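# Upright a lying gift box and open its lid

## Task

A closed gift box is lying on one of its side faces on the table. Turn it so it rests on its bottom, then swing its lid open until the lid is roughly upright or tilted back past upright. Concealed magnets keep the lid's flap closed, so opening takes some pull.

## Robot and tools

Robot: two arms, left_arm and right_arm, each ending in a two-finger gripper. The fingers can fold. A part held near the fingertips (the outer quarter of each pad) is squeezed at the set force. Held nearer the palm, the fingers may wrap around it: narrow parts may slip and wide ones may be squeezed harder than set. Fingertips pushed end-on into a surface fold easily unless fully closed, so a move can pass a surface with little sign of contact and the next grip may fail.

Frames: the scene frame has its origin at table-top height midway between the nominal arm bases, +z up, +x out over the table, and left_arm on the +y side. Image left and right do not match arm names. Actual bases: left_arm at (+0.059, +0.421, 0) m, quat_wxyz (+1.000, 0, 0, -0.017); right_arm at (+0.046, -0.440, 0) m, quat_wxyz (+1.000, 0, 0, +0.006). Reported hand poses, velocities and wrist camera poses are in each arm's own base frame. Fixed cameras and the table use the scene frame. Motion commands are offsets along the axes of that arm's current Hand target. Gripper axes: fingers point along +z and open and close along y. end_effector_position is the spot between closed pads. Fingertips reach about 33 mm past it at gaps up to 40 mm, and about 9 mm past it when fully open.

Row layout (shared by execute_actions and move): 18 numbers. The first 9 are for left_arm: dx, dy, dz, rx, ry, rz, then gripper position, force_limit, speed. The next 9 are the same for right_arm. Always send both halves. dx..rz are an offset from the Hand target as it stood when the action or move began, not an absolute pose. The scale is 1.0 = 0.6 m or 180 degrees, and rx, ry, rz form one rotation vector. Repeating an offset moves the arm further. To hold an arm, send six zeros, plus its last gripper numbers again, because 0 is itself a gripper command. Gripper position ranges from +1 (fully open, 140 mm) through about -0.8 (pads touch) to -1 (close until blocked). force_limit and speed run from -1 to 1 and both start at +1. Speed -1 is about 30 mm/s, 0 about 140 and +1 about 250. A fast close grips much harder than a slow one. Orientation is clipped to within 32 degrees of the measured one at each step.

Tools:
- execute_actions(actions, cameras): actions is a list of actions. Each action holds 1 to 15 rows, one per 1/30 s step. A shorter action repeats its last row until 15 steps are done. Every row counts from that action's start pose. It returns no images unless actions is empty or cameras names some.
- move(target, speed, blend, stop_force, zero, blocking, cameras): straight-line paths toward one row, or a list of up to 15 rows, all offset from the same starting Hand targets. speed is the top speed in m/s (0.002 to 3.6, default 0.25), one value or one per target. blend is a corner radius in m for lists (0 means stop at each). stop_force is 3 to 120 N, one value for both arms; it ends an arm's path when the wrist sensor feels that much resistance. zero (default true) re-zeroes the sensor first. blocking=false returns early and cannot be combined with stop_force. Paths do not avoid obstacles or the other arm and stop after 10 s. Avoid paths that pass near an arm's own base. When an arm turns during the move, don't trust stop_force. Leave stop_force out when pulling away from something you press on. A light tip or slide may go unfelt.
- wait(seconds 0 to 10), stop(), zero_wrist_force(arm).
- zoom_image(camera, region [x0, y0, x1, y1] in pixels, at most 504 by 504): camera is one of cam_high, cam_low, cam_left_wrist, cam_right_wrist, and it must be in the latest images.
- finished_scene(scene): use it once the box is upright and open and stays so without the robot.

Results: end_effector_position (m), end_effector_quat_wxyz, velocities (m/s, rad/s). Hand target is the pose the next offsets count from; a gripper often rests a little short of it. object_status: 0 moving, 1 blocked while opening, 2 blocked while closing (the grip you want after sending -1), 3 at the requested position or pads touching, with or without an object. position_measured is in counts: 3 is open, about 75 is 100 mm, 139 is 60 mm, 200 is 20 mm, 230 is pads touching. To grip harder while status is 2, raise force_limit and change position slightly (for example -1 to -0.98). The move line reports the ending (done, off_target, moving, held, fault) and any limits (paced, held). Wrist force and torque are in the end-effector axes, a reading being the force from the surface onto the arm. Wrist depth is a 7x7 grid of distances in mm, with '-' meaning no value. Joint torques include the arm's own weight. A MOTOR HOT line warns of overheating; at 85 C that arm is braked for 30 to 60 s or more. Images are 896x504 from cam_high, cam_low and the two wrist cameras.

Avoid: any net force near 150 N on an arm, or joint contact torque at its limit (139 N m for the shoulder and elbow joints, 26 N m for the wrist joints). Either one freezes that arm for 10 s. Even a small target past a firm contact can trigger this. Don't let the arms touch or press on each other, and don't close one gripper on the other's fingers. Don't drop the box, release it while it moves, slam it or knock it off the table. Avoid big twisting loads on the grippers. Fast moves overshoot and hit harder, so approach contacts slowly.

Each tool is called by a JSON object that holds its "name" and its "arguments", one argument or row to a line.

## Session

{"name": "execute_actions", "arguments": {
  "actions": []
}}

Scene clock: 0.00 s.
left_arm: end_effector_position=(+0.5942, -0.0725, +0.2512) position_measured=3 object_status=3 end_effector_quat_wxyz=(-0.172, +0.872, -0.250, +0.384) | right_arm: end_effector_position=(+0.6822, +0.2787, +0.3179) position_measured=3 object_status=3 end_effector_quat_wxyz=(-0.110, +0.826, -0.090, +0.545)
Joint positions: left_arm=[-0.651 -1.732 2.247 -2.779 -0.997 3.262] | right_arm=[0.28 -1.345 1.977 -3.375 -1.745 3.523]
Joint velocities: within noise
Joint torques (N m): no reading
Wrist force (N): no reading
Wrist torque (N m): no reading
Wrist force, peak (N): no reading
Wrist depth (mm): cam_left_wrist=[- 989 - - 1291 1382 - / - - - - 1415 - - / - - - 1641 - - - / - - 1790 - - 136 - / - 100 - - - 127 100 / - 100 - 384 - - - / - - - - - - -] | cam_right_wrist=[1026 1044 1057 1044 1053 1090 1071 / 1136 1168 1174 1185 1191 1221 1203 / 1326 1355 1319 1355 1341 - 1386 / 1553 117 1460 1553 1543 140 1452 / - 106 1831 1704 1505 141 99 / - 1716 1669 480 436 405 99 / - 505 461 426 389 365 76]
Hand target: left_arm +0.5942, -0.0725, +0.2512; -0.172, +0.872, -0.250, +0.384 | right_arm +0.6822, +0.2787, +0.3179; -0.110, +0.826, -0.090, +0.545
Tool commands: left_gripper/position=+1.0 left_gripper/force_limit=+1.0 left_gripper/speed=+1.0 right_gripper/position=+1.0 right_gripper/force_limit=+1.0 right_gripper/speed=+1.0
camera_calibration:
cam_left_wrist: T_world_to_cam=[[-0.309023, -0.820352, -0.481172, 0.251629], [-0.791994, 0.502082, -0.34736, 0.602492], [0.526546, 0.273743, -0.804869, 0.053336], [0, 0, 0, 1]] pos_world=[0.526846, -0.110676, 0.373287]
cam_right_wrist: T_world_to_cam=[[-0.0408168, -0.963254, -0.265473, 0.385995], [-0.679998, 0.221451, -0.698972, 0.631574], [0.732077, 0.151992, -0.664049, -0.184486], [0, 0, 0, 1]] pos_world=[0.580282, 0.259988, 0.421416]

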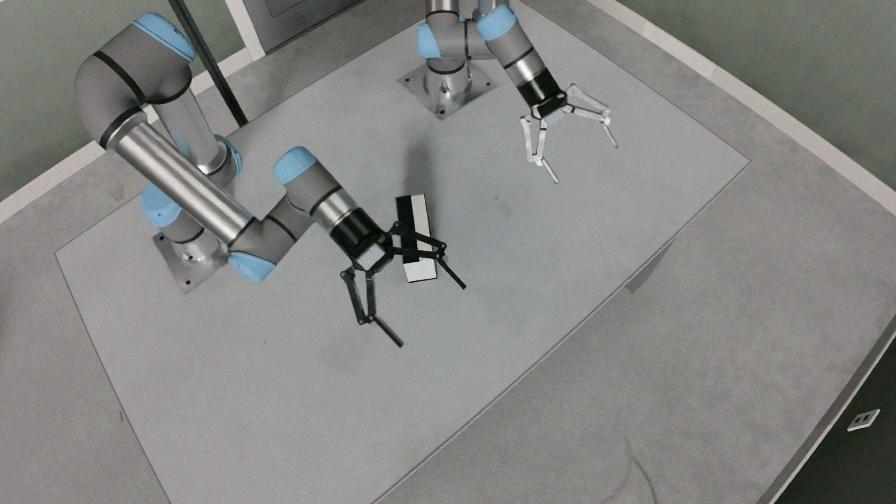

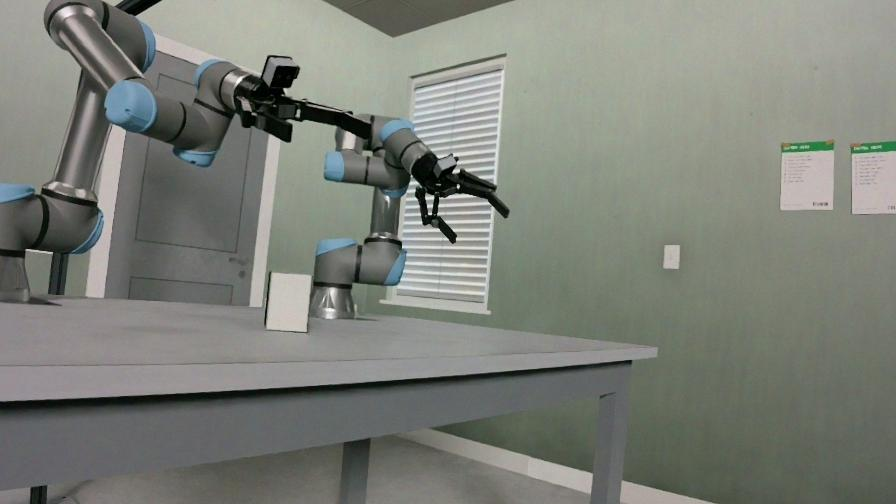

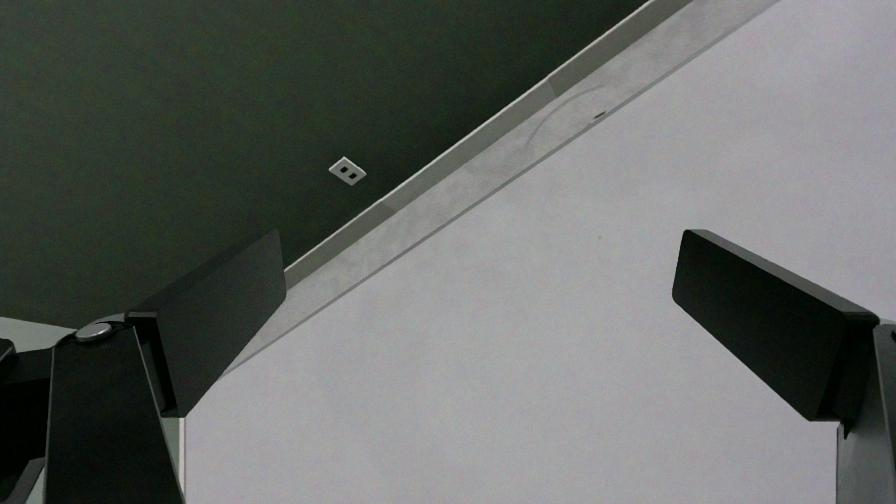

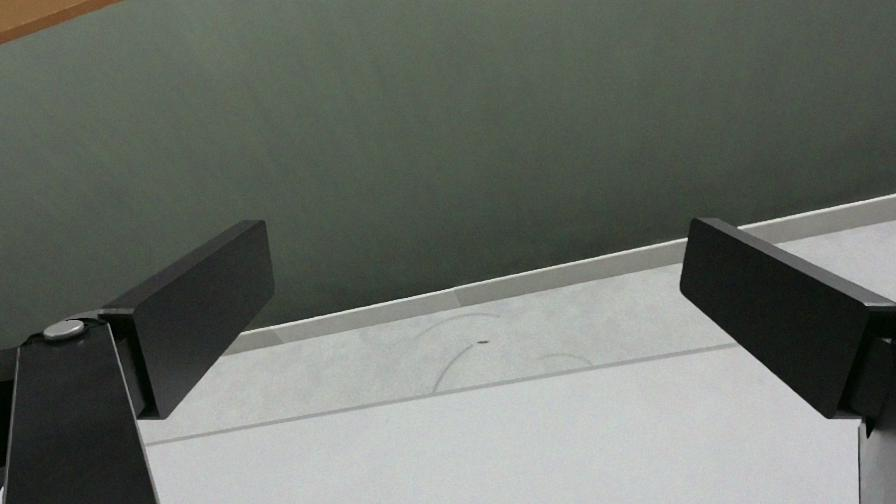

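{"name": "zoom_image", "arguments": {
  "camera": "cam_high",
  "region": [370, 180, 480, 290]
}}

{"name": "zoom_image", "arguments": {
  "camera": "cam_low",
  "region": [240, 255, 340, 345]
}}

Scaled by 4.582 from the camera's 896x504 image, which has a finer 1280x720 frame.

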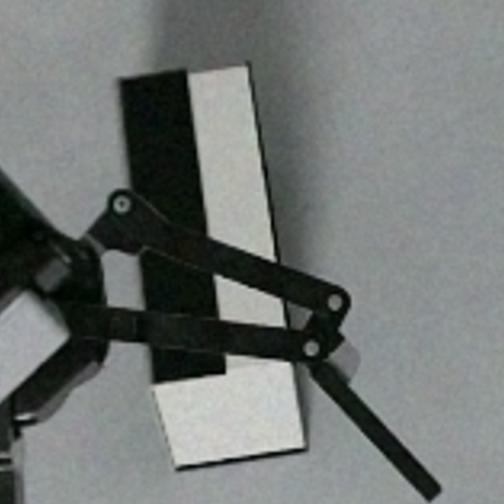

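Scaled by 5.040 from the camera's 896x504 image, which has a finer 1280x720 frame.

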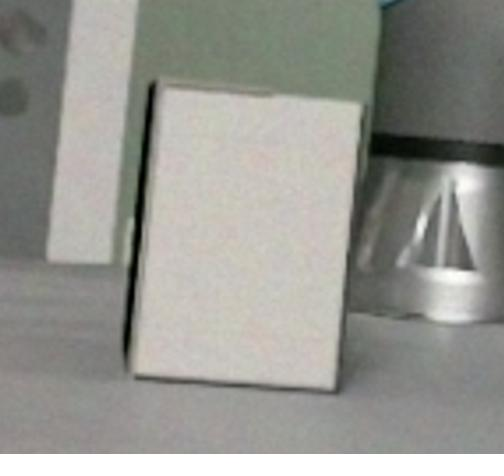

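{"name": "move", "arguments": {
  "target": [0.2132, 0.5572, -0.2803, -0.1751, -0.2141, -0.0088, 1, -1, -1, -0.2148, 0.2257, -0.3647, 0.3924, -0.3755, 0.1982, 1, -1, -1],
  "speed": 0.5,
  "cameras": ["cam_left_wrist", "cam_high", "cam_right_wrist"]
}}

Scene clock: 860.20 s.
left_arm: end_effector_position=(+0.4393, -0.4359, +0.2702) position_measured=3 object_status=3 end_effector_quat_wxyz=(+0.000, +0.965, -0.262, +0.000) | right_arm: end_effector_position=(+0.4267, +0.1652, +0.2501) position_measured=3 object_status=3 end_effector_quat_wxyz=(+0.703, -0.704, -0.069, +0.069)
Joint positions: left_arm=[-0.998 -1.303 1.279 -1.548 -1.572 2.673] | right_arm=[-0.546 -1.194 1.752 -0.559 -0.742 1.572]
Joint torques (N m): left_arm=[5.8 -40.24 -28.22 -3.77 -0.4 1.84] | right_arm=[1.44 -28.95 -5.1 2.27 -1.59 -0.59]
Wrist force (N): left_arm=[2.1 1.2 0.7] | right_arm=[-2.9 -3.0 2.4]
Wrist torque (N m): left_arm=[0.38 -0.13 -0.01] | right_arm=[-0.51 0.47 -0.13]
Wrist force, peak (N): left_arm=[3.3 2.2 0.9] | right_arm=[-2.8 -3.6 2.5]
Wrist depth (mm): cam_left_wrist=[- - - - - - - / - - 382 - - 376 - / - - - 300 - - 394 / - - - - - 136 430 / - 100 - - 467 136 100 / - 101 - - - - - / - - - - - - -] | cam_right_wrist=[309 312 366 2453 820 293 283 / 326 325 315 - 815 331 307 / 1817 449 314 912 955 403 310 / 1845 128 760 958 899 141 285 / - 100 3662 - 820 504 99 / - - - - 743 506 99 / - - 2382 2503 2210 470 76]
Hand target: left_arm +0.4393, -0.4359, +0.2703; +0.000, +0.965, -0.262, +0.000 | right_arm +0.4266, +0.1651, +0.2500; +0.703, -0.704, -0.069, +0.070
Off the commanded pose: left_arm 0.000 m, 0 deg | right_arm 0.000 m, 0 deg.
move: done
camera_calibration:
cam_left_wrist: T_world_to_cam=[[-0.500068, -0.865918, 0.0108597, -0.154139], [-0.818521, 0.476716, 0.320571, 0.489], [-0.282765, 0.151418, -0.947162, 0.590333], [0, 0, 0, 1]] pos_world=[0.490102, -0.455973, 0.404056]
cam_right_wrist: T_world_to_cam=[[0.0125342, -0.0157646, -0.999797, 0.252538], [-0.856064, -0.516864, -0.00258239, 0.458546], [-0.516719, 0.855922, -0.019974, 0.230269], [0, 0, 0, 1]] pos_world=[0.508363, 0.0438951, 0.258271]
Images, in order (width x height): cam_high 896x504, cam_left_wrist 896x504, cam_right_wrist 896x504.

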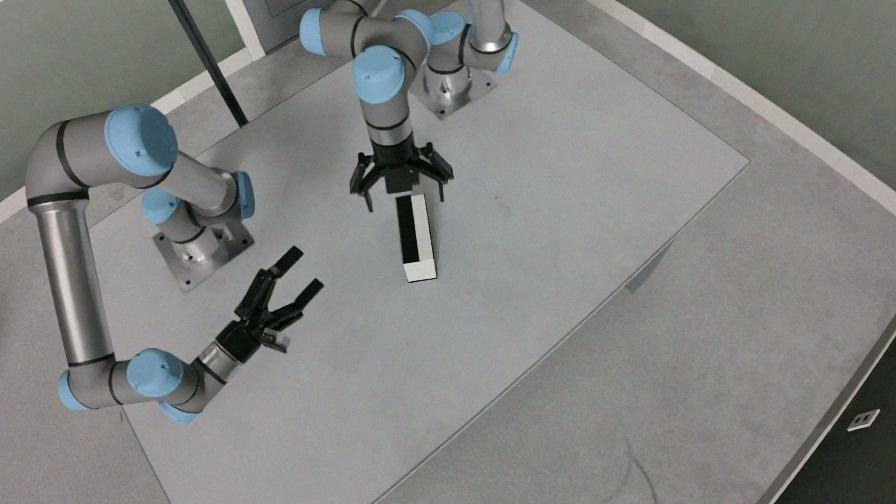

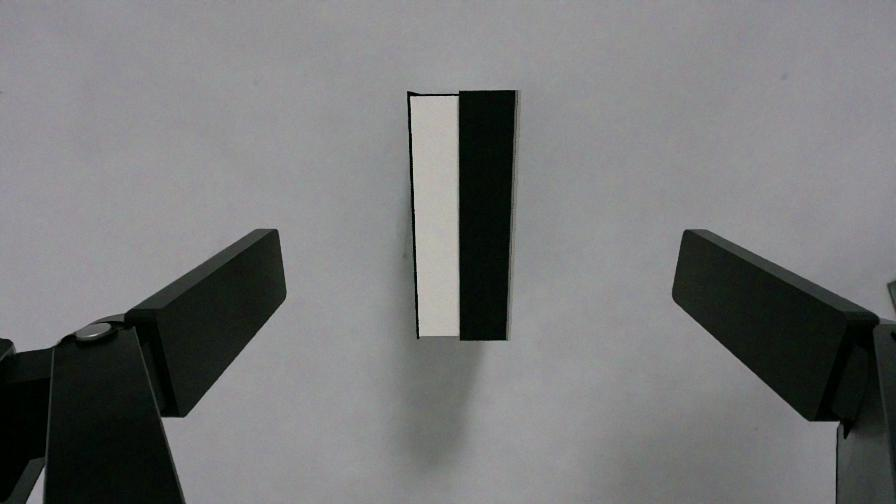

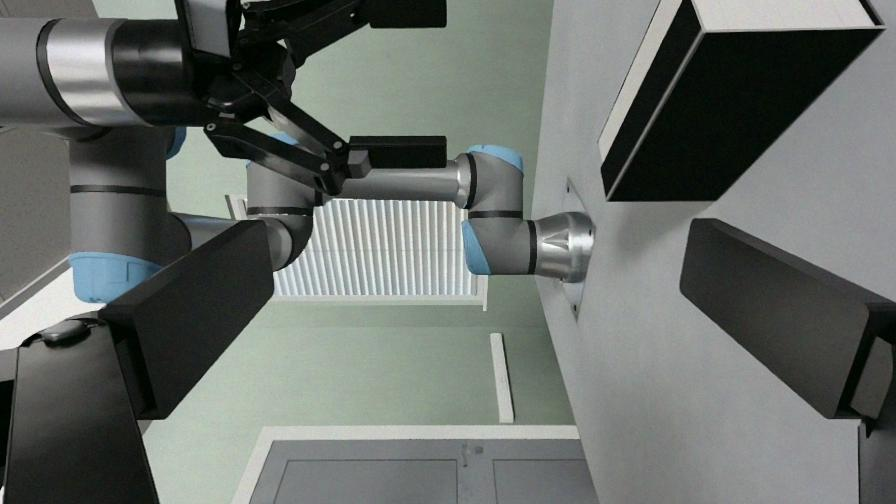

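{"name": "move", "arguments": {
  "target": [
    [-0.0157, 0, 0.2953, 0, 0, -0.0028, 1, -0.05, -1, 0, 0, 0, 0, 0, 0, 1, -1, -1],
    [-0.0157, 0, 0.2953, 0, 0, -0.0028, -1, -0.05, -1, 0, 0, 0, 0, 0, 0, 1, -1, -1],
    [-0.0157, 0, 0.255, 0, 0, -0.0028, -1, -0.05, -1, 0, 0, 0, 0, 0, 0, 1, -1, -1]
  ],
  "speed": [0.2, 0.1, 0.1],
  "cameras": ["cam_left_wrist", "cam_low", "cam_right_wrist"]
}}

Scene clock: 933.40 s.
left_arm: end_effector_position=(+0.4311, -0.4313, +0.1175) position_measured=119 object_status=2 end_effector_quat_wxyz=(+0.000, +0.966, -0.258, +0.000) | right_arm: end_effector_position=(+0.4266, +0.1651, +0.2500) position_measured=3 object_status=3 end_effector_quat_wxyz=(+0.703, -0.704, -0.069, +0.070)
Joint positions: left_arm=[-1.006 -1.263 1.626 -1.933 -1.572 2.657] | right_arm=[-0.546 -1.194 1.752 -0.559 -0.742 1.572]
Joint torques (N m): left_arm=[5.45 -24.41 -18.76 -4.88 -0.07 1.74] | right_arm=[-3.77 -25.66 -6.36 2.96 -1.41 -0.24]
Wrist force (N): left_arm=[2.0 0.8 2.0] | right_arm=[-3.0 -3.3 2.4]
Wrist torque (N m): left_arm=[0.31 -0.09 0.06] | right_arm=[-0.58 0.49 -0.13]
Wrist force, peak (N): left_arm=[1.0 -0.6 -8.5] | right_arm=[-3.1 -3.4 2.5]
Wrist depth (mm): cam_left_wrist=[229 227 225 222 221 227 221 / 237 243 - 115 - 238 240 / 252 252 - 123 121 251 - / - 267 - 128 126 260 266 / - - 99 138 134 86 80 / - - - 146 142 - - / - - - 158 - - -] | cam_right_wrist=[2133 324 322 347 371 283 285 / 2011 327 328 331 326 327 313 / 2133 2886 437 905 408 406 311 / 1947 124 434 3228 915 141 284 / - 100 2610 3361 823 507 99 / - - - - 802 501 99 / - - 2382 2503 2429 473 76]
Hand target: left_arm +0.4310, -0.4312, +0.1173; +0.000, +0.966, -0.258, +0.000 | right_arm +0.4266, +0.1651, +0.2500; +0.703, -0.704, -0.069, +0.070
Off the commanded pose: left_arm 0.000 m, 0 deg | right_arm 0.000 m, 0 deg.
move: done
camera_calibration:
cam_left_wrist: T_world_to_cam=[[-0.492399, -0.870298, 0.0111633, -0.157811], [-0.822709, 0.469584, 0.320375, 0.527868], [-0.284064, 0.148568, -0.947225, 0.441933], [0, 0, 0, 1]] pos_world=[0.482113, -0.450878, 0.251256]
cam_right_wrist: T_world_to_cam=[[0.0122439, -0.0154721, -0.999805, 0.252575], [-0.855993, -0.516981, -0.00248241, 0.458404], [-0.516842, 0.855857, -0.0195739, 0.230176], [0, 0, 0, 1]] pos_world=[0.508263, 0.043896, 0.258169]
Images, in order (width x height): cam_low 896x504, cam_left_wrist 896x504, cam_right_wrist 896x504.

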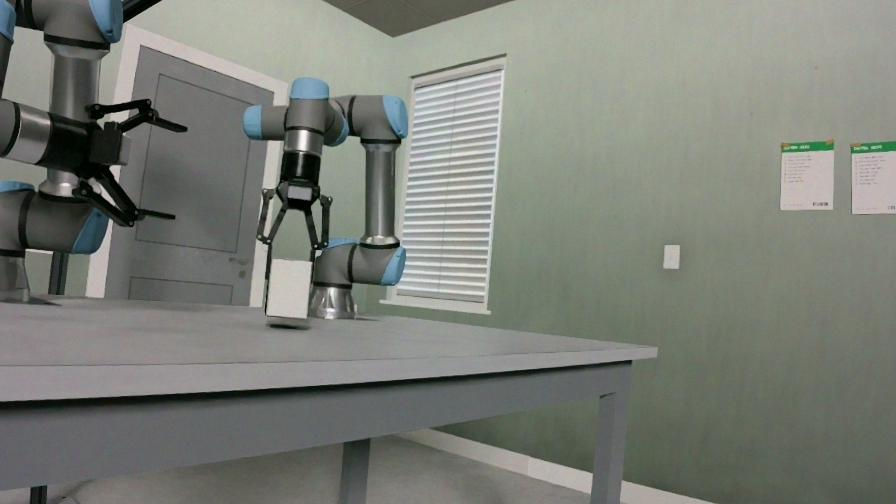

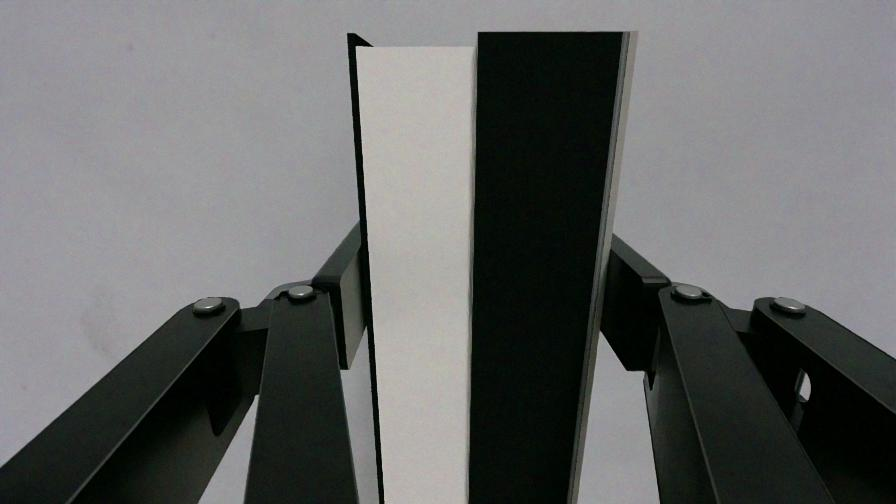

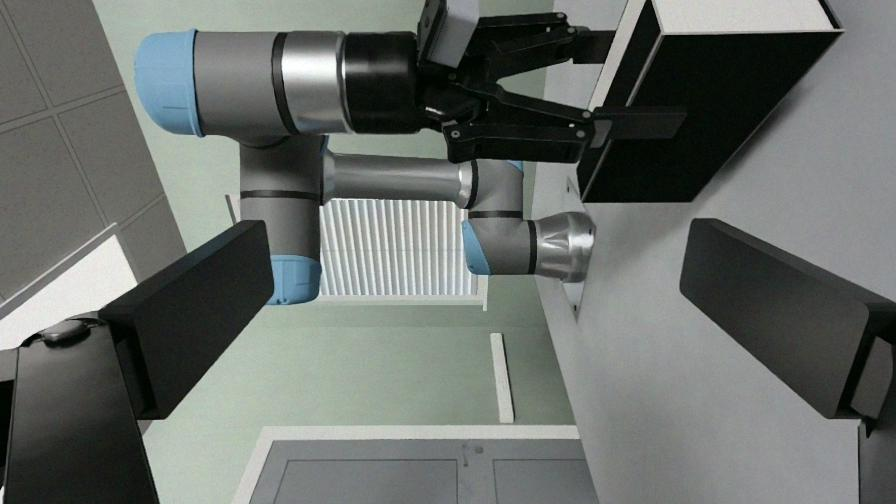

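{"name": "move", "arguments": {
  "target": [
    [0, 0, -0.1, 0, 0, 0, -1, -0.05, -1, 0, 0, 0, 0, 0, 0, 1, -1, -1],
    [-0.1013, -0.0837, -0.2425, 0, 0, -0.6769, -1, -0.05, -1, 0, 0, 0, 0, 0, 0, 1, -1, -1]
  ],
  "speed": [0.2, 0.4],
  "blend": [0.03, 0],
  "cameras": ["cam_left_wrist", "cam_low", "cam_right_wrist", "cam_high"]
}}

Scene clock: 1082.40 s.
left_arm: end_effector_position=(+0.4035, -0.3573, +0.2629) position_measured=119 object_status=2 end_effector_quat_wxyz=(+0.000, +0.695, +0.719, +0.000) end_effector_velocity=(-0.001, -0.001, -0.001) end_effector_angular_velocity=(+0.002, +0.001, +0.003) | right_arm: end_effector_position=(+0.4266, +0.1651, +0.2500) position_measured=3 object_status=3 end_effector_quat_wxyz=(+0.703, -0.704, -0.069, +0.070)
Joint positions: left_arm=[-0.974 -1.499 1.531 -1.603 -1.572 0.562] | right_arm=[-0.546 -1.194 1.752 -0.559 -0.742 1.572]
Joint velocities: left_arm=[-0.002 0.002 0.001 0 0 -0.005] | right_arm=[within noise]
Joint torques (N m): left_arm=[-7.82 -15.45 -25.37 -4.89 0.17 -1.61] | right_arm=[-3.81 -29.08 -6.62 2.25 -1 -0.13]
Wrist force (N): left_arm=[2.2 0.9 2.1] | right_arm=[-3.1 -3.3 2.4]
Wrist torque (N m): left_arm=[0.31 -0.14 -0.14] | right_arm=[-0.57 0.51 -0.13]
Wrist force, peak (N): left_arm=[2.3 0.7 5.0] | right_arm=[-3.2 -3.5 2.6]
Wrist depth (mm): cam_left_wrist=[- - - 354 109 352 - / - - - 115 113 - - / - 394 - 123 120 - - / - 423 - 127 126 - - / - 89 100 138 133 86 81 / - - - 146 - - - / - - - 159 154 - -] | cam_right_wrist=[1917 2478 408 399 826 465 311 / 405 403 427 328 659 465 312 / 2133 504 895 922 823 461 309 / 2062 124 794 951 895 141 284 / - 99 4304 3315 829 506 99 / - - 3029 2638 722 504 99 / - 2529 2382 2478 2251 470 76]
Hand target: left_arm +0.4034, -0.3574, +0.2628; +0.000, +0.695, +0.719, +0.000 | right_arm +0.4266, +0.1651, +0.2500; +0.703, -0.704, -0.069, +0.070
Off the commanded pose: left_arm 0.000 m, 0 deg | right_arm 0.000 m, 0 deg.
move: done
camera_calibration:
cam_left_wrist: T_world_to_cam=[[0.999129, 0.0406372, 0.00947943, -0.384537], [0.0354514, -0.946469, 0.320842, -0.428553], [0.0220101, -0.320227, -0.947085, 0.269787], [0, 0, 0, 1]] pos_world=[0.393457, -0.303593, 0.396654]
cam_right_wrist: T_world_to_cam=[[0.0122439, -0.0154721, -0.999805, 0.252575], [-0.855993, -0.516981, -0.00248241, 0.458404], [-0.516842, 0.855857, -0.0195739, 0.230176], [0, 0, 0, 1]] pos_world=[0.508263, 0.043896, 0.258169]

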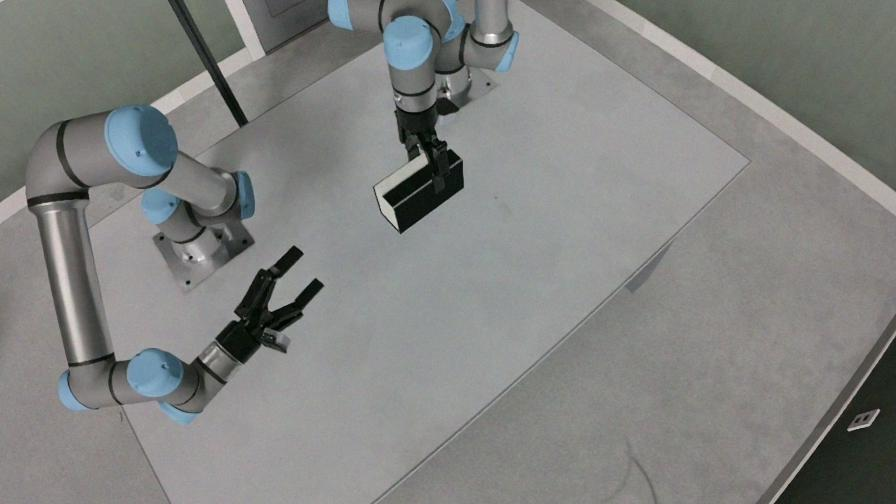

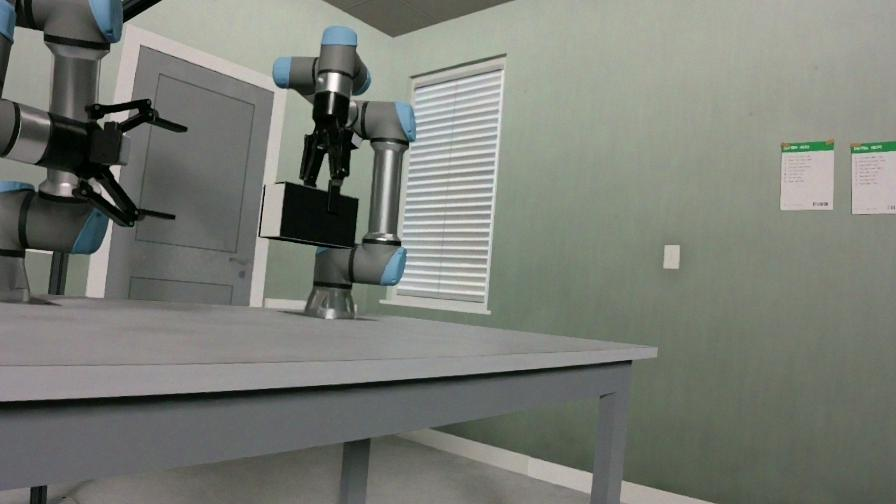

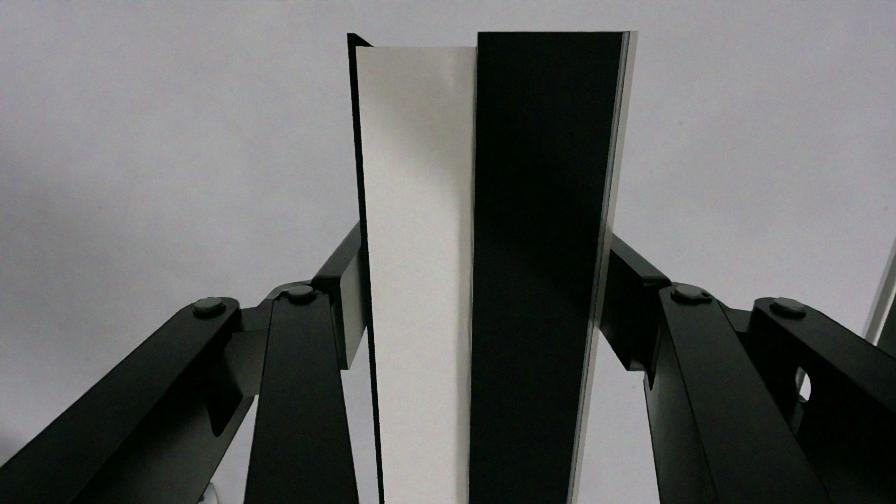

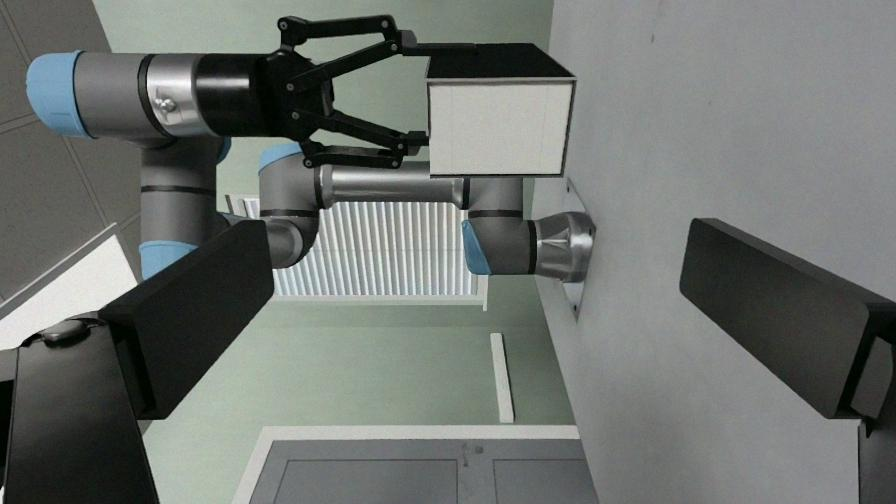

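{"name": "zoom_image", "arguments": {
  "camera": "cam_right_wrist",
  "region": [415, 30, 595, 190]
}}

Scaled by 2.800 from the camera's 896x504 image, which has a finer 1280x720 frame.

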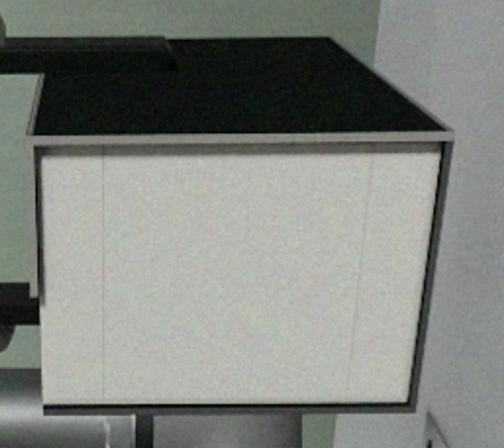

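{"name": "move", "arguments": {
  "target": [0, 0, 0, 0, 0, 0, -1, -0.05, -1, 0.017, 0.0447, 0.2392, 0, 0, 0, 1, -1, -1],
  "speed": 0.25,
  "cameras": ["cam_right_wrist", "cam_low"]
}}

{"name": "zoom_image", "arguments": {
  "camera": "cam_right_wrist",
  "region": [290, 60, 690, 300]
}}

Scene clock: 1186.07 s.
left_arm: end_effector_position=(+0.4034, -0.3574, +0.2628) position_measured=119 object_status=2 end_effector_quat_wxyz=(+0.000, +0.695, +0.719, +0.000) | right_arm: end_effector_position=(+0.4085, +0.3078, +0.2231) position_measured=3 object_status=3 end_effector_quat_wxyz=(+0.703, -0.704, -0.069, +0.070)
Joint positions: left_arm=[-0.974 -1.499 1.531 -1.603 -1.572 0.562] | right_arm=[-0.282 -1.235 1.895 -0.662 -0.479 1.573]
Joint torques (N m): left_arm=[-6.15 -15.95 -23.27 -4.76 -0.74 -1.03] | right_arm=[4.6 -26.91 -27.37 2.52 1.23 0.04]
Wrist force (N): left_arm=[1.8 1.1 1.9] | right_arm=[-2.8 -3.6 2.0]
Wrist torque (N m): left_arm=[0.34 -0.07 -0.09] | right_arm=[-0.64 0.50 -0.18]
Wrist force, peak (N): left_arm=[2.2 1.0 2.3] | right_arm=[-2.9 -3.0 5.1]
Wrist depth (mm): cam_left_wrist=[- - - - 109 350 355 / - 379 - 115 113 - 387 / - 394 - 123 120 - 398 / - - - 129 126 - - / - - 99 138 134 86 80 / - - - 145 142 - - / - - - 157 154 - -] | cam_right_wrist=[2011 270 266 2171 647 416 278 / 264 286 2293 190 207 414 278 / 362 304 314 203 211 416 278 / 374 124 216 219 656 141 253 / - 100 3407 3833 762 451 99 / - - 3455 - 739 452 99 / - - 2359 2478 861 419 76]
Hand target: left_arm +0.4034, -0.3574, +0.2628; +0.000, +0.695, +0.719, +0.000 | right_arm +0.4086, +0.3079, +0.2231; +0.703, -0.704, -0.069, +0.070
Off the commanded pose: left_arm 0.000 m, 0 deg | right_arm 0.000 m, 0 deg.
move: done
camera_calibration:
cam_right_wrist: T_world_to_cam=[[0.0121603, -0.0155221, -0.999806, 0.228159], [-0.855922, -0.517099, -0.00238226, 0.516667], [-0.516962, 0.855785, -0.0195738, 0.0982875], [0, 0, 0, 1]] pos_world=[0.490263, 0.186597, 0.231269]
Images, in order (width x height): cam_low 896x504, cam_right_wrist 896x504.

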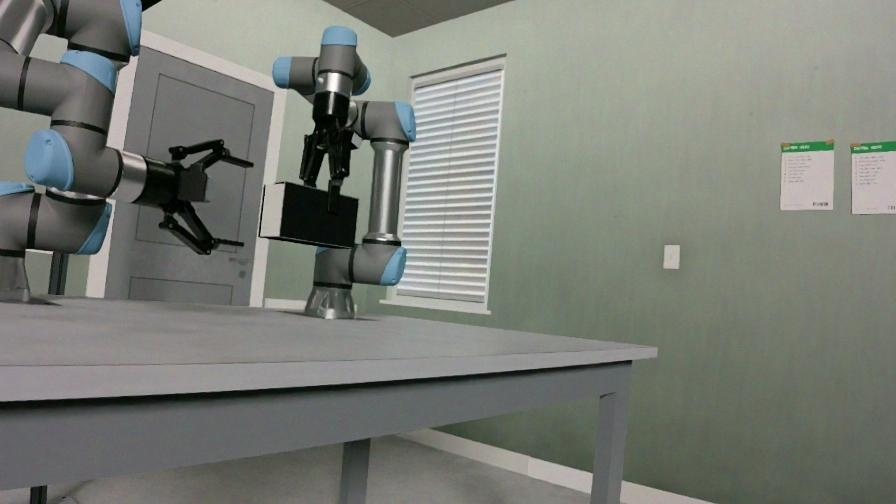

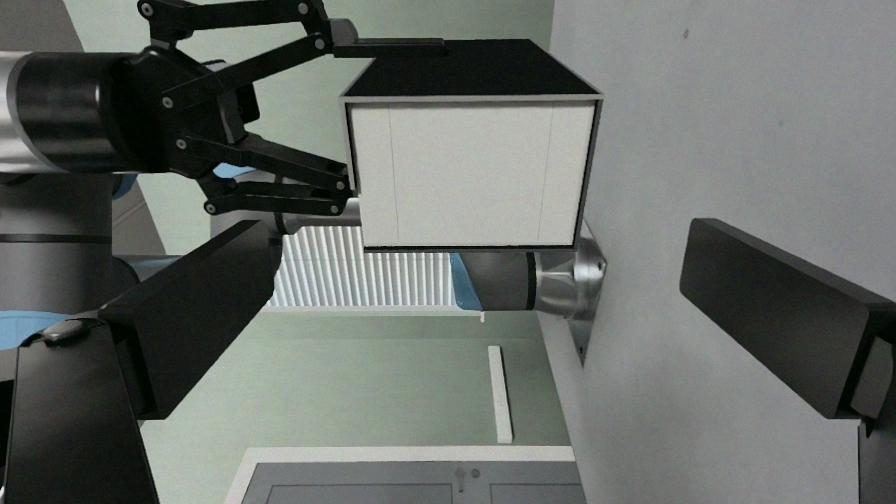

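Scaled by 1.260 from the camera's 896x504 image, which has a finer 1280x720 frame.

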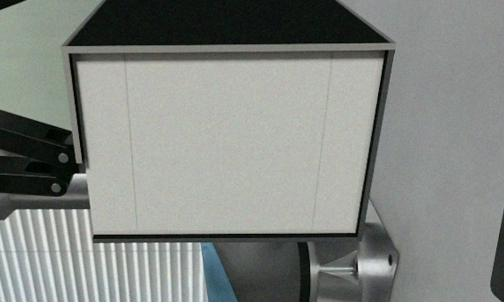

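{"name": "move", "arguments": {
  "target": [0,0,0,0,0,0,-1,-0.05,-1,0.0022,0,0.104,0,0,0,1,-1,-1],
  "speed": 0.12,
  "cameras": ["cam_right_wrist","cam_low"]
}}

Scene clock: 1255.00 s.
left_arm: end_effector_position=(+0.4034, -0.3574, +0.2628) position_measured=119 object_status=2 end_effector_quat_wxyz=(+0.000, +0.695, +0.719, +0.000) | right_arm: end_effector_position=(+0.3976, +0.3693, +0.2231) position_measured=3 object_status=3 end_effector_quat_wxyz=(+0.703, -0.704, -0.069, +0.070)
Joint positions: left_arm=[-0.974 -1.499 1.531 -1.603 -1.572 0.562] | right_arm=[-0.153 -1.248 1.915 -0.668 -0.35 1.573]
Joint torques (N m): left_arm=[-5.08 -16.49 -21.88 -4.88 -0.7 0.87] | right_arm=[0.64 -21.76 -30.87 1.55 -0.3 0.98]
Wrist force (N): left_arm=[2.2 0.9 2.1] | right_arm=[-3.3 -3.4 1.8]
Wrist torque (N m): left_arm=[0.32 -0.13 -0.09] | right_arm=[-0.61 0.60 -0.19]
Wrist force, peak (N): left_arm=[2.2 0.9 2.3] | right_arm=[-3.3 -3.4 3.6]
Wrist depth (mm): cam_left_wrist=[- - - - 108 - 357 / 382 - - 115 113 - 374 / - - 400 - 120 - - / - - 133 129 126 - - / 449 - 99 138 133 86 81 / - - - 144 142 - - / - - - 159 154 - -] | cam_right_wrist=[214 213 207 256 583 417 279 / 221 234 130 130 130 363 277 / 238 249 139 137 137 391 277 / 2190 124 151 153 151 141 254 / 87 99 3228 162 590 448 99 / - - - - 737 448 99 / - - 2336 2293 746 419 76]
Hand target: left_arm +0.4034, -0.3574, +0.2628; +0.000, +0.695, +0.719, +0.000 | right_arm +0.3977, +0.3693, +0.2231; +0.703, -0.704, -0.069, +0.070
Off the commanded pose: left_arm 0.000 m, 0 deg | right_arm 0.000 m, 0 deg.
move: done
camera_calibration:
cam_right_wrist: T_world_to_cam=[[0.0123823, -0.0155053, -0.999803, 0.229134], [-0.855949, -0.517054, -0.00258208, 0.539135], [-0.516912, 0.855812, -0.0196741, 0.0401006], [0, 0, 0, 1]] pos_world=[0.479363, 0.247996, 0.23127]
Images, in order (width x height): cam_low 896x504, cam_right_wrist 896x504.

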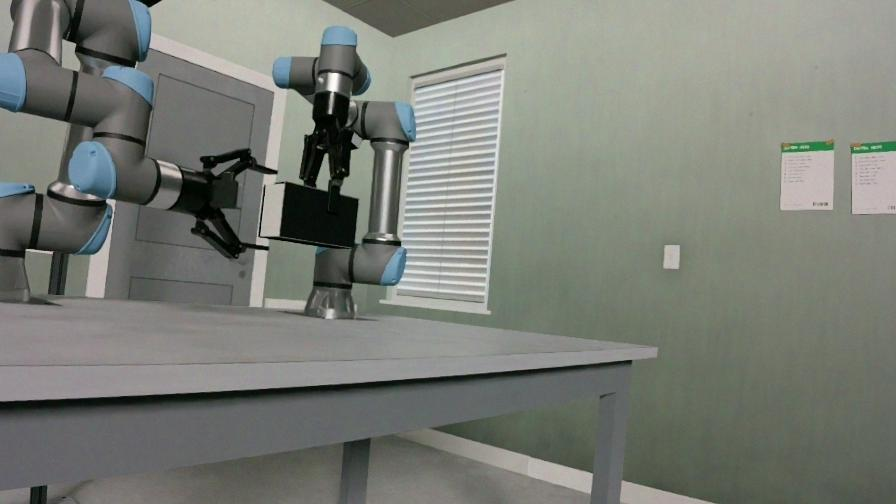

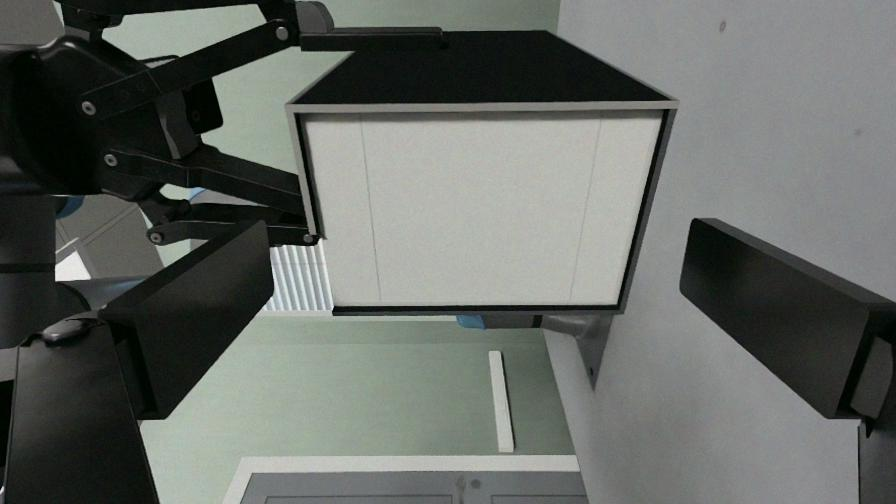

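{"name": "move", "arguments": {
  "target": [0,0,0,0,0,0,-1,-0.05,-1,0,0,0,0,0,0,-1,0,-1],
  "cameras": ["cam_right_wrist","cam_high"]
}}

Scene clock: 1278.33 s.
left_arm: end_effector_position=(+0.4034, -0.3574, +0.2628) position_measured=119 object_status=2 end_effector_quat_wxyz=(+0.000, +0.695, +0.719, +0.000) | right_arm: end_effector_position=(+0.3977, +0.3693, +0.2231) position_measured=67 object_status=0 end_effector_quat_wxyz=(+0.703, -0.704, -0.069, +0.070)
Joint positions: left_arm=[-0.974 -1.499 1.531 -1.603 -1.572 0.562] | right_arm=[-0.153 -1.248 1.914 -0.668 -0.349 1.573]
Joint torques (N m): left_arm=[-2.31 -21.36 -23.43 -4.93 -0.74 0.87] | right_arm=[3.11 -24.95 -28.75 2.13 1.21 -0.81]
Wrist force (N): left_arm=[18.2 0.5 -5.3] | right_arm=[-5.6 3.8 -10.9]
Wrist torque (N m): left_arm=[0.69 -0.91 0.09] | right_arm=[-0.89 0.68 -0.38]
Wrist force, peak (N): left_arm=[18.2 0.2 -5.5] | right_arm=[-5.6 3.9 -11.3]
Wrist depth (mm): cam_left_wrist=[- - - - - - - / - - - 115 113 - - / - - - 123 120 - - / - - 124 128 126 - - / - - 99 137 132 86 - / - - - 147 144 - - / - - - 156 154 - -] | cam_right_wrist=[214 213 207 208 586 417 279 / 222 233 130 130 130 386 278 / 238 248 140 137 138 388 278 / 347 261 148 154 151 140 277 / 90 87 133 161 161 111 84 / - 61 2555 - 737 486 70 / - - 2293 2429 741 - -]
Hand target: left_arm +0.4034, -0.3574, +0.2628; +0.000, +0.695, +0.719, +0.000 | right_arm +0.3977, +0.3693, +0.2231; +0.703, -0.704, -0.069, +0.070
Off the commanded pose: left_arm 0.000 m, 0 deg | right_arm 0.000 m, 0 deg.
move: done
camera_calibration:
cam_right_wrist: T_world_to_cam=[[0.0122439, -0.0154721, -0.999805, 0.229194], [-0.855993, -0.516981, -0.00248241, 0.539167], [-0.516842, 0.855857, -0.0195739, 0.0399471], [0, 0, 0, 1]] pos_world=[0.479363, 0.248096, 0.231269]
Images, in order (width x height): cam_high 896x504, cam_right_wrist 896x504.

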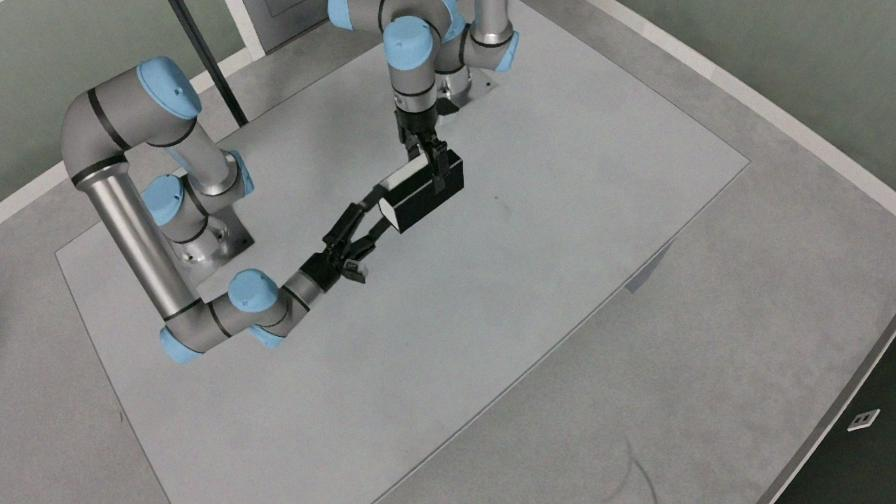

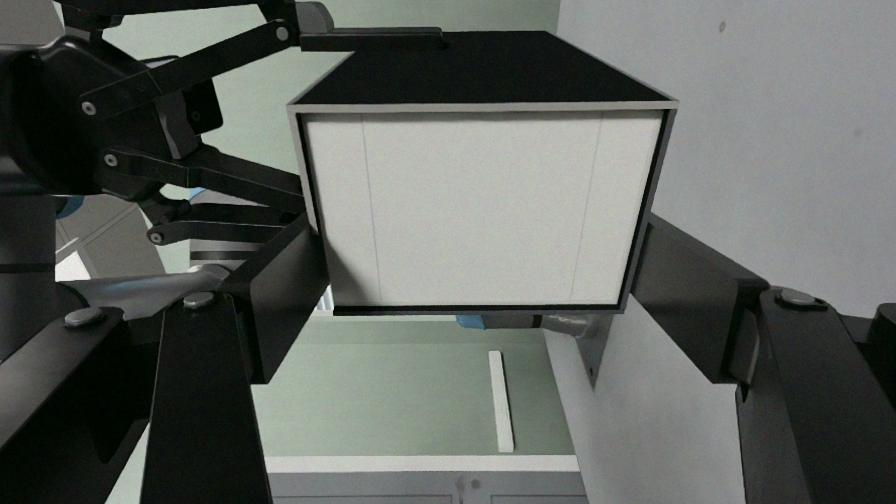

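{"name": "wait", "arguments": {
  "seconds": 0.3,
  "cameras": []
}}

{"name": "zoom_image", "arguments": {
  "camera": "cam_right_wrist",
  "region": [200, 80, 704, 360]
}}

Scene clock: 1286.70 s.
left_arm: end_effector_position=(+0.4034, -0.3574, +0.2628) position_measured=119 object_status=2 end_effector_quat_wxyz=(+0.000, +0.695, +0.719, +0.000) | right_arm: end_effector_position=(+0.3977, +0.3693, +0.2231) position_measured=67 object_status=2 end_effector_quat_wxyz=(+0.703, -0.704, -0.069, +0.070)
Joint positions: left_arm=[-0.974 -1.499 1.531 -1.603 -1.572 0.562] | right_arm=[-0.153 -1.248 1.915 -0.668 -0.349 1.573]
Joint torques (N m): left_arm=[0.26 -33.74 -29.13 -4.83 -0.73 0.79] | right_arm=[3.14 -43.34 -10.93 -0.06 0.59 -0.41]
Wrist force (N): left_arm=[17.8 0.5 -5.0] | right_arm=[-5.6 3.4 -10.9]
Wrist torque (N m): left_arm=[0.68 -0.85 0.08] | right_arm=[-0.83 0.68 -0.40]
Wrist force, peak (N): left_arm=[18.4 0.3 -5.6] | right_arm=[-5.6 4.0 -11.3]
Wrist depth (mm): cam_left_wrist=[- 370 - - 109 - - / 371 - - 115 113 385 - / - - - 123 119 - - / - - 123 127 126 - - / - - 99 138 131 86 80 / - - - 147 - - - / - - - 153 - - -] | cam_right_wrist=[212 225 205 208 584 417 277 / 221 233 130 130 130 389 279 / 240 249 140 137 138 388 277 / 2152 262 148 154 151 140 277 / 90 87 133 161 161 111 84 / - 61 - - 762 488 70 / - - 2171 2382 741 - -]
Hand target: left_arm +0.4034, -0.3574, +0.2628; +0.000, +0.695, +0.719, +0.000 | right_arm +0.3977, +0.3693, +0.2231; +0.703, -0.704, -0.069, +0.070
Tool commands: left_gripper/position=-1.0 left_gripper/force_limit=-0.05 left_gripper/speed=-1.0 right_gripper/position=-1.0 right_gripper/force_limit=+0.0 right_gripper/speed=-1.0
Off the commanded pose: left_arm 0.000 m, 0 deg | right_arm 0.000 m, 0 deg.
wait: 0.30 s; at rest from the start
No camera images: "cameras" was empty.

Scaled by 1.000.
This view is cut from an older image: the scene may have changed since it was taken.

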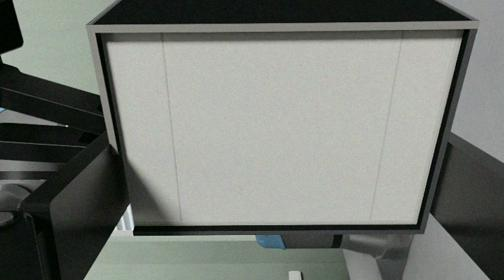

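{"name": "move", "arguments": {
  "target": [
    [0,0,0,0,0,0,0.45,-0.05,-1,0,0,0,0,0,0,-1,0,-1],
    [0,0,-0.25,0,0,0,0.45,-0.05,-1,0,0,0,0,0,0,-1,0,-1]
  ],
  "speed": 0.2,
  "cameras": ["cam_right_wrist","cam_low"]
}}

Scene clock: 1306.57 s.
left_arm: end_effector_position=(+0.4036, -0.3573, +0.4127) position_measured=72 object_status=3 end_effector_quat_wxyz=(+0.000, +0.695, +0.719, +0.000) | right_arm: end_effector_position=(+0.3977, +0.3693, +0.2231) position_measured=67 object_status=2 end_effector_quat_wxyz=(+0.703, -0.704, -0.069, +0.070)
Joint positions: left_arm=[-0.974 -1.438 1.073 -1.206 -1.572 0.562] | right_arm=[-0.153 -1.248 1.915 -0.668 -0.349 1.573]
Joint torques (N m): left_arm=[6.38 -38.7 -31.65 -1.82 -1.52 1.89] | right_arm=[4.27 -41.64 -11.71 0.14 0.25 -0.25]
Wrist force (N): left_arm=[2.0 1.0 0.8] | right_arm=[-3.3 -2.3 2.0]
Wrist torque (N m): left_arm=[0.36 -0.11 -0.11] | right_arm=[-0.77 0.60 -0.15]
Wrist force, peak (N): left_arm=[18.2 0.5 -4.9] | right_arm=[-5.7 3.5 -11.1]
Wrist depth (mm): cam_left_wrist=[- - - 490 - - 1277 / - - - 260 - - 1218 / - - - - 544 - 1335 / - - 137 - - 124 1415 / - 87 117 299 - 121 86 / - - - 398 - - 86 / - - - 329 391 - -] | cam_right_wrist=[2152 2853 2097 257 584 412 278 / 1692 2610 130 130 130 387 278 / 274 672 137 137 138 388 278 / 273 634 148 154 151 140 277 / 90 87 132 161 654 110 84 / - - - - 741 - 68 / - - 2429 2314 753 - -]
Hand target: left_arm +0.4036, -0.3573, +0.4128; +0.000, +0.695, +0.719, +0.000 | right_arm +0.3977, +0.3693, +0.2231; +0.703, -0.704, -0.069, +0.070
Off the commanded pose: left_arm 0.000 m, 0 deg | right_arm 0.000 m, 0 deg.
move: done
camera_calibration:
cam_right_wrist: T_world_to_cam=[[0.0122439, -0.0154721, -0.999805, 0.229194], [-0.855993, -0.516981, -0.00248241, 0.539167], [-0.516842, 0.855857, -0.0195739, 0.0399471], [0, 0, 0, 1]] pos_world=[0.479363, 0.248096, 0.231269]
Images, in order (width x height): cam_low 896x504, cam_right_wrist 896x504.

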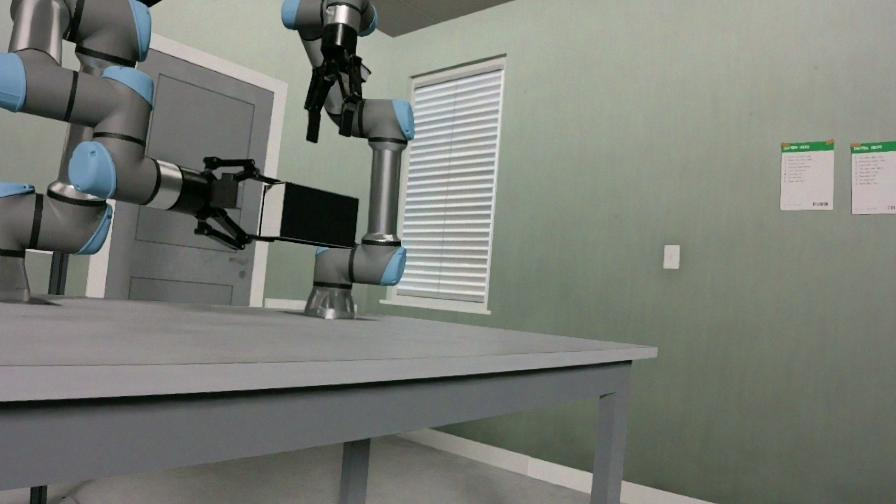

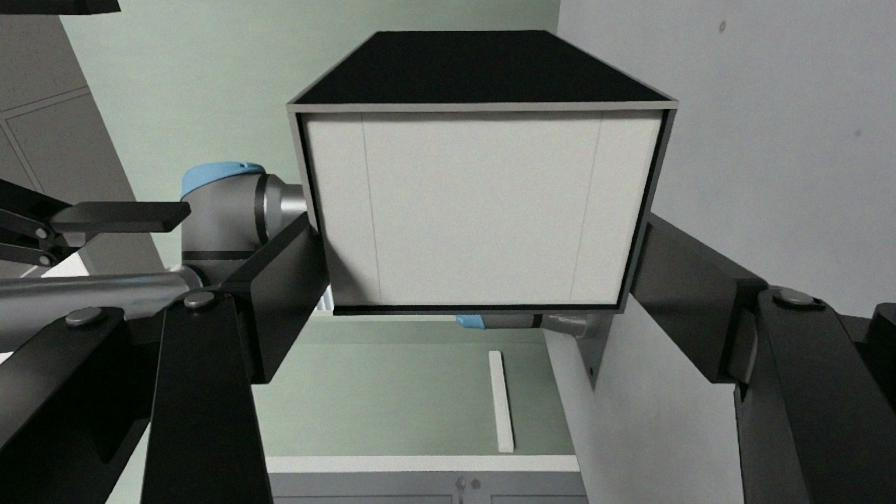

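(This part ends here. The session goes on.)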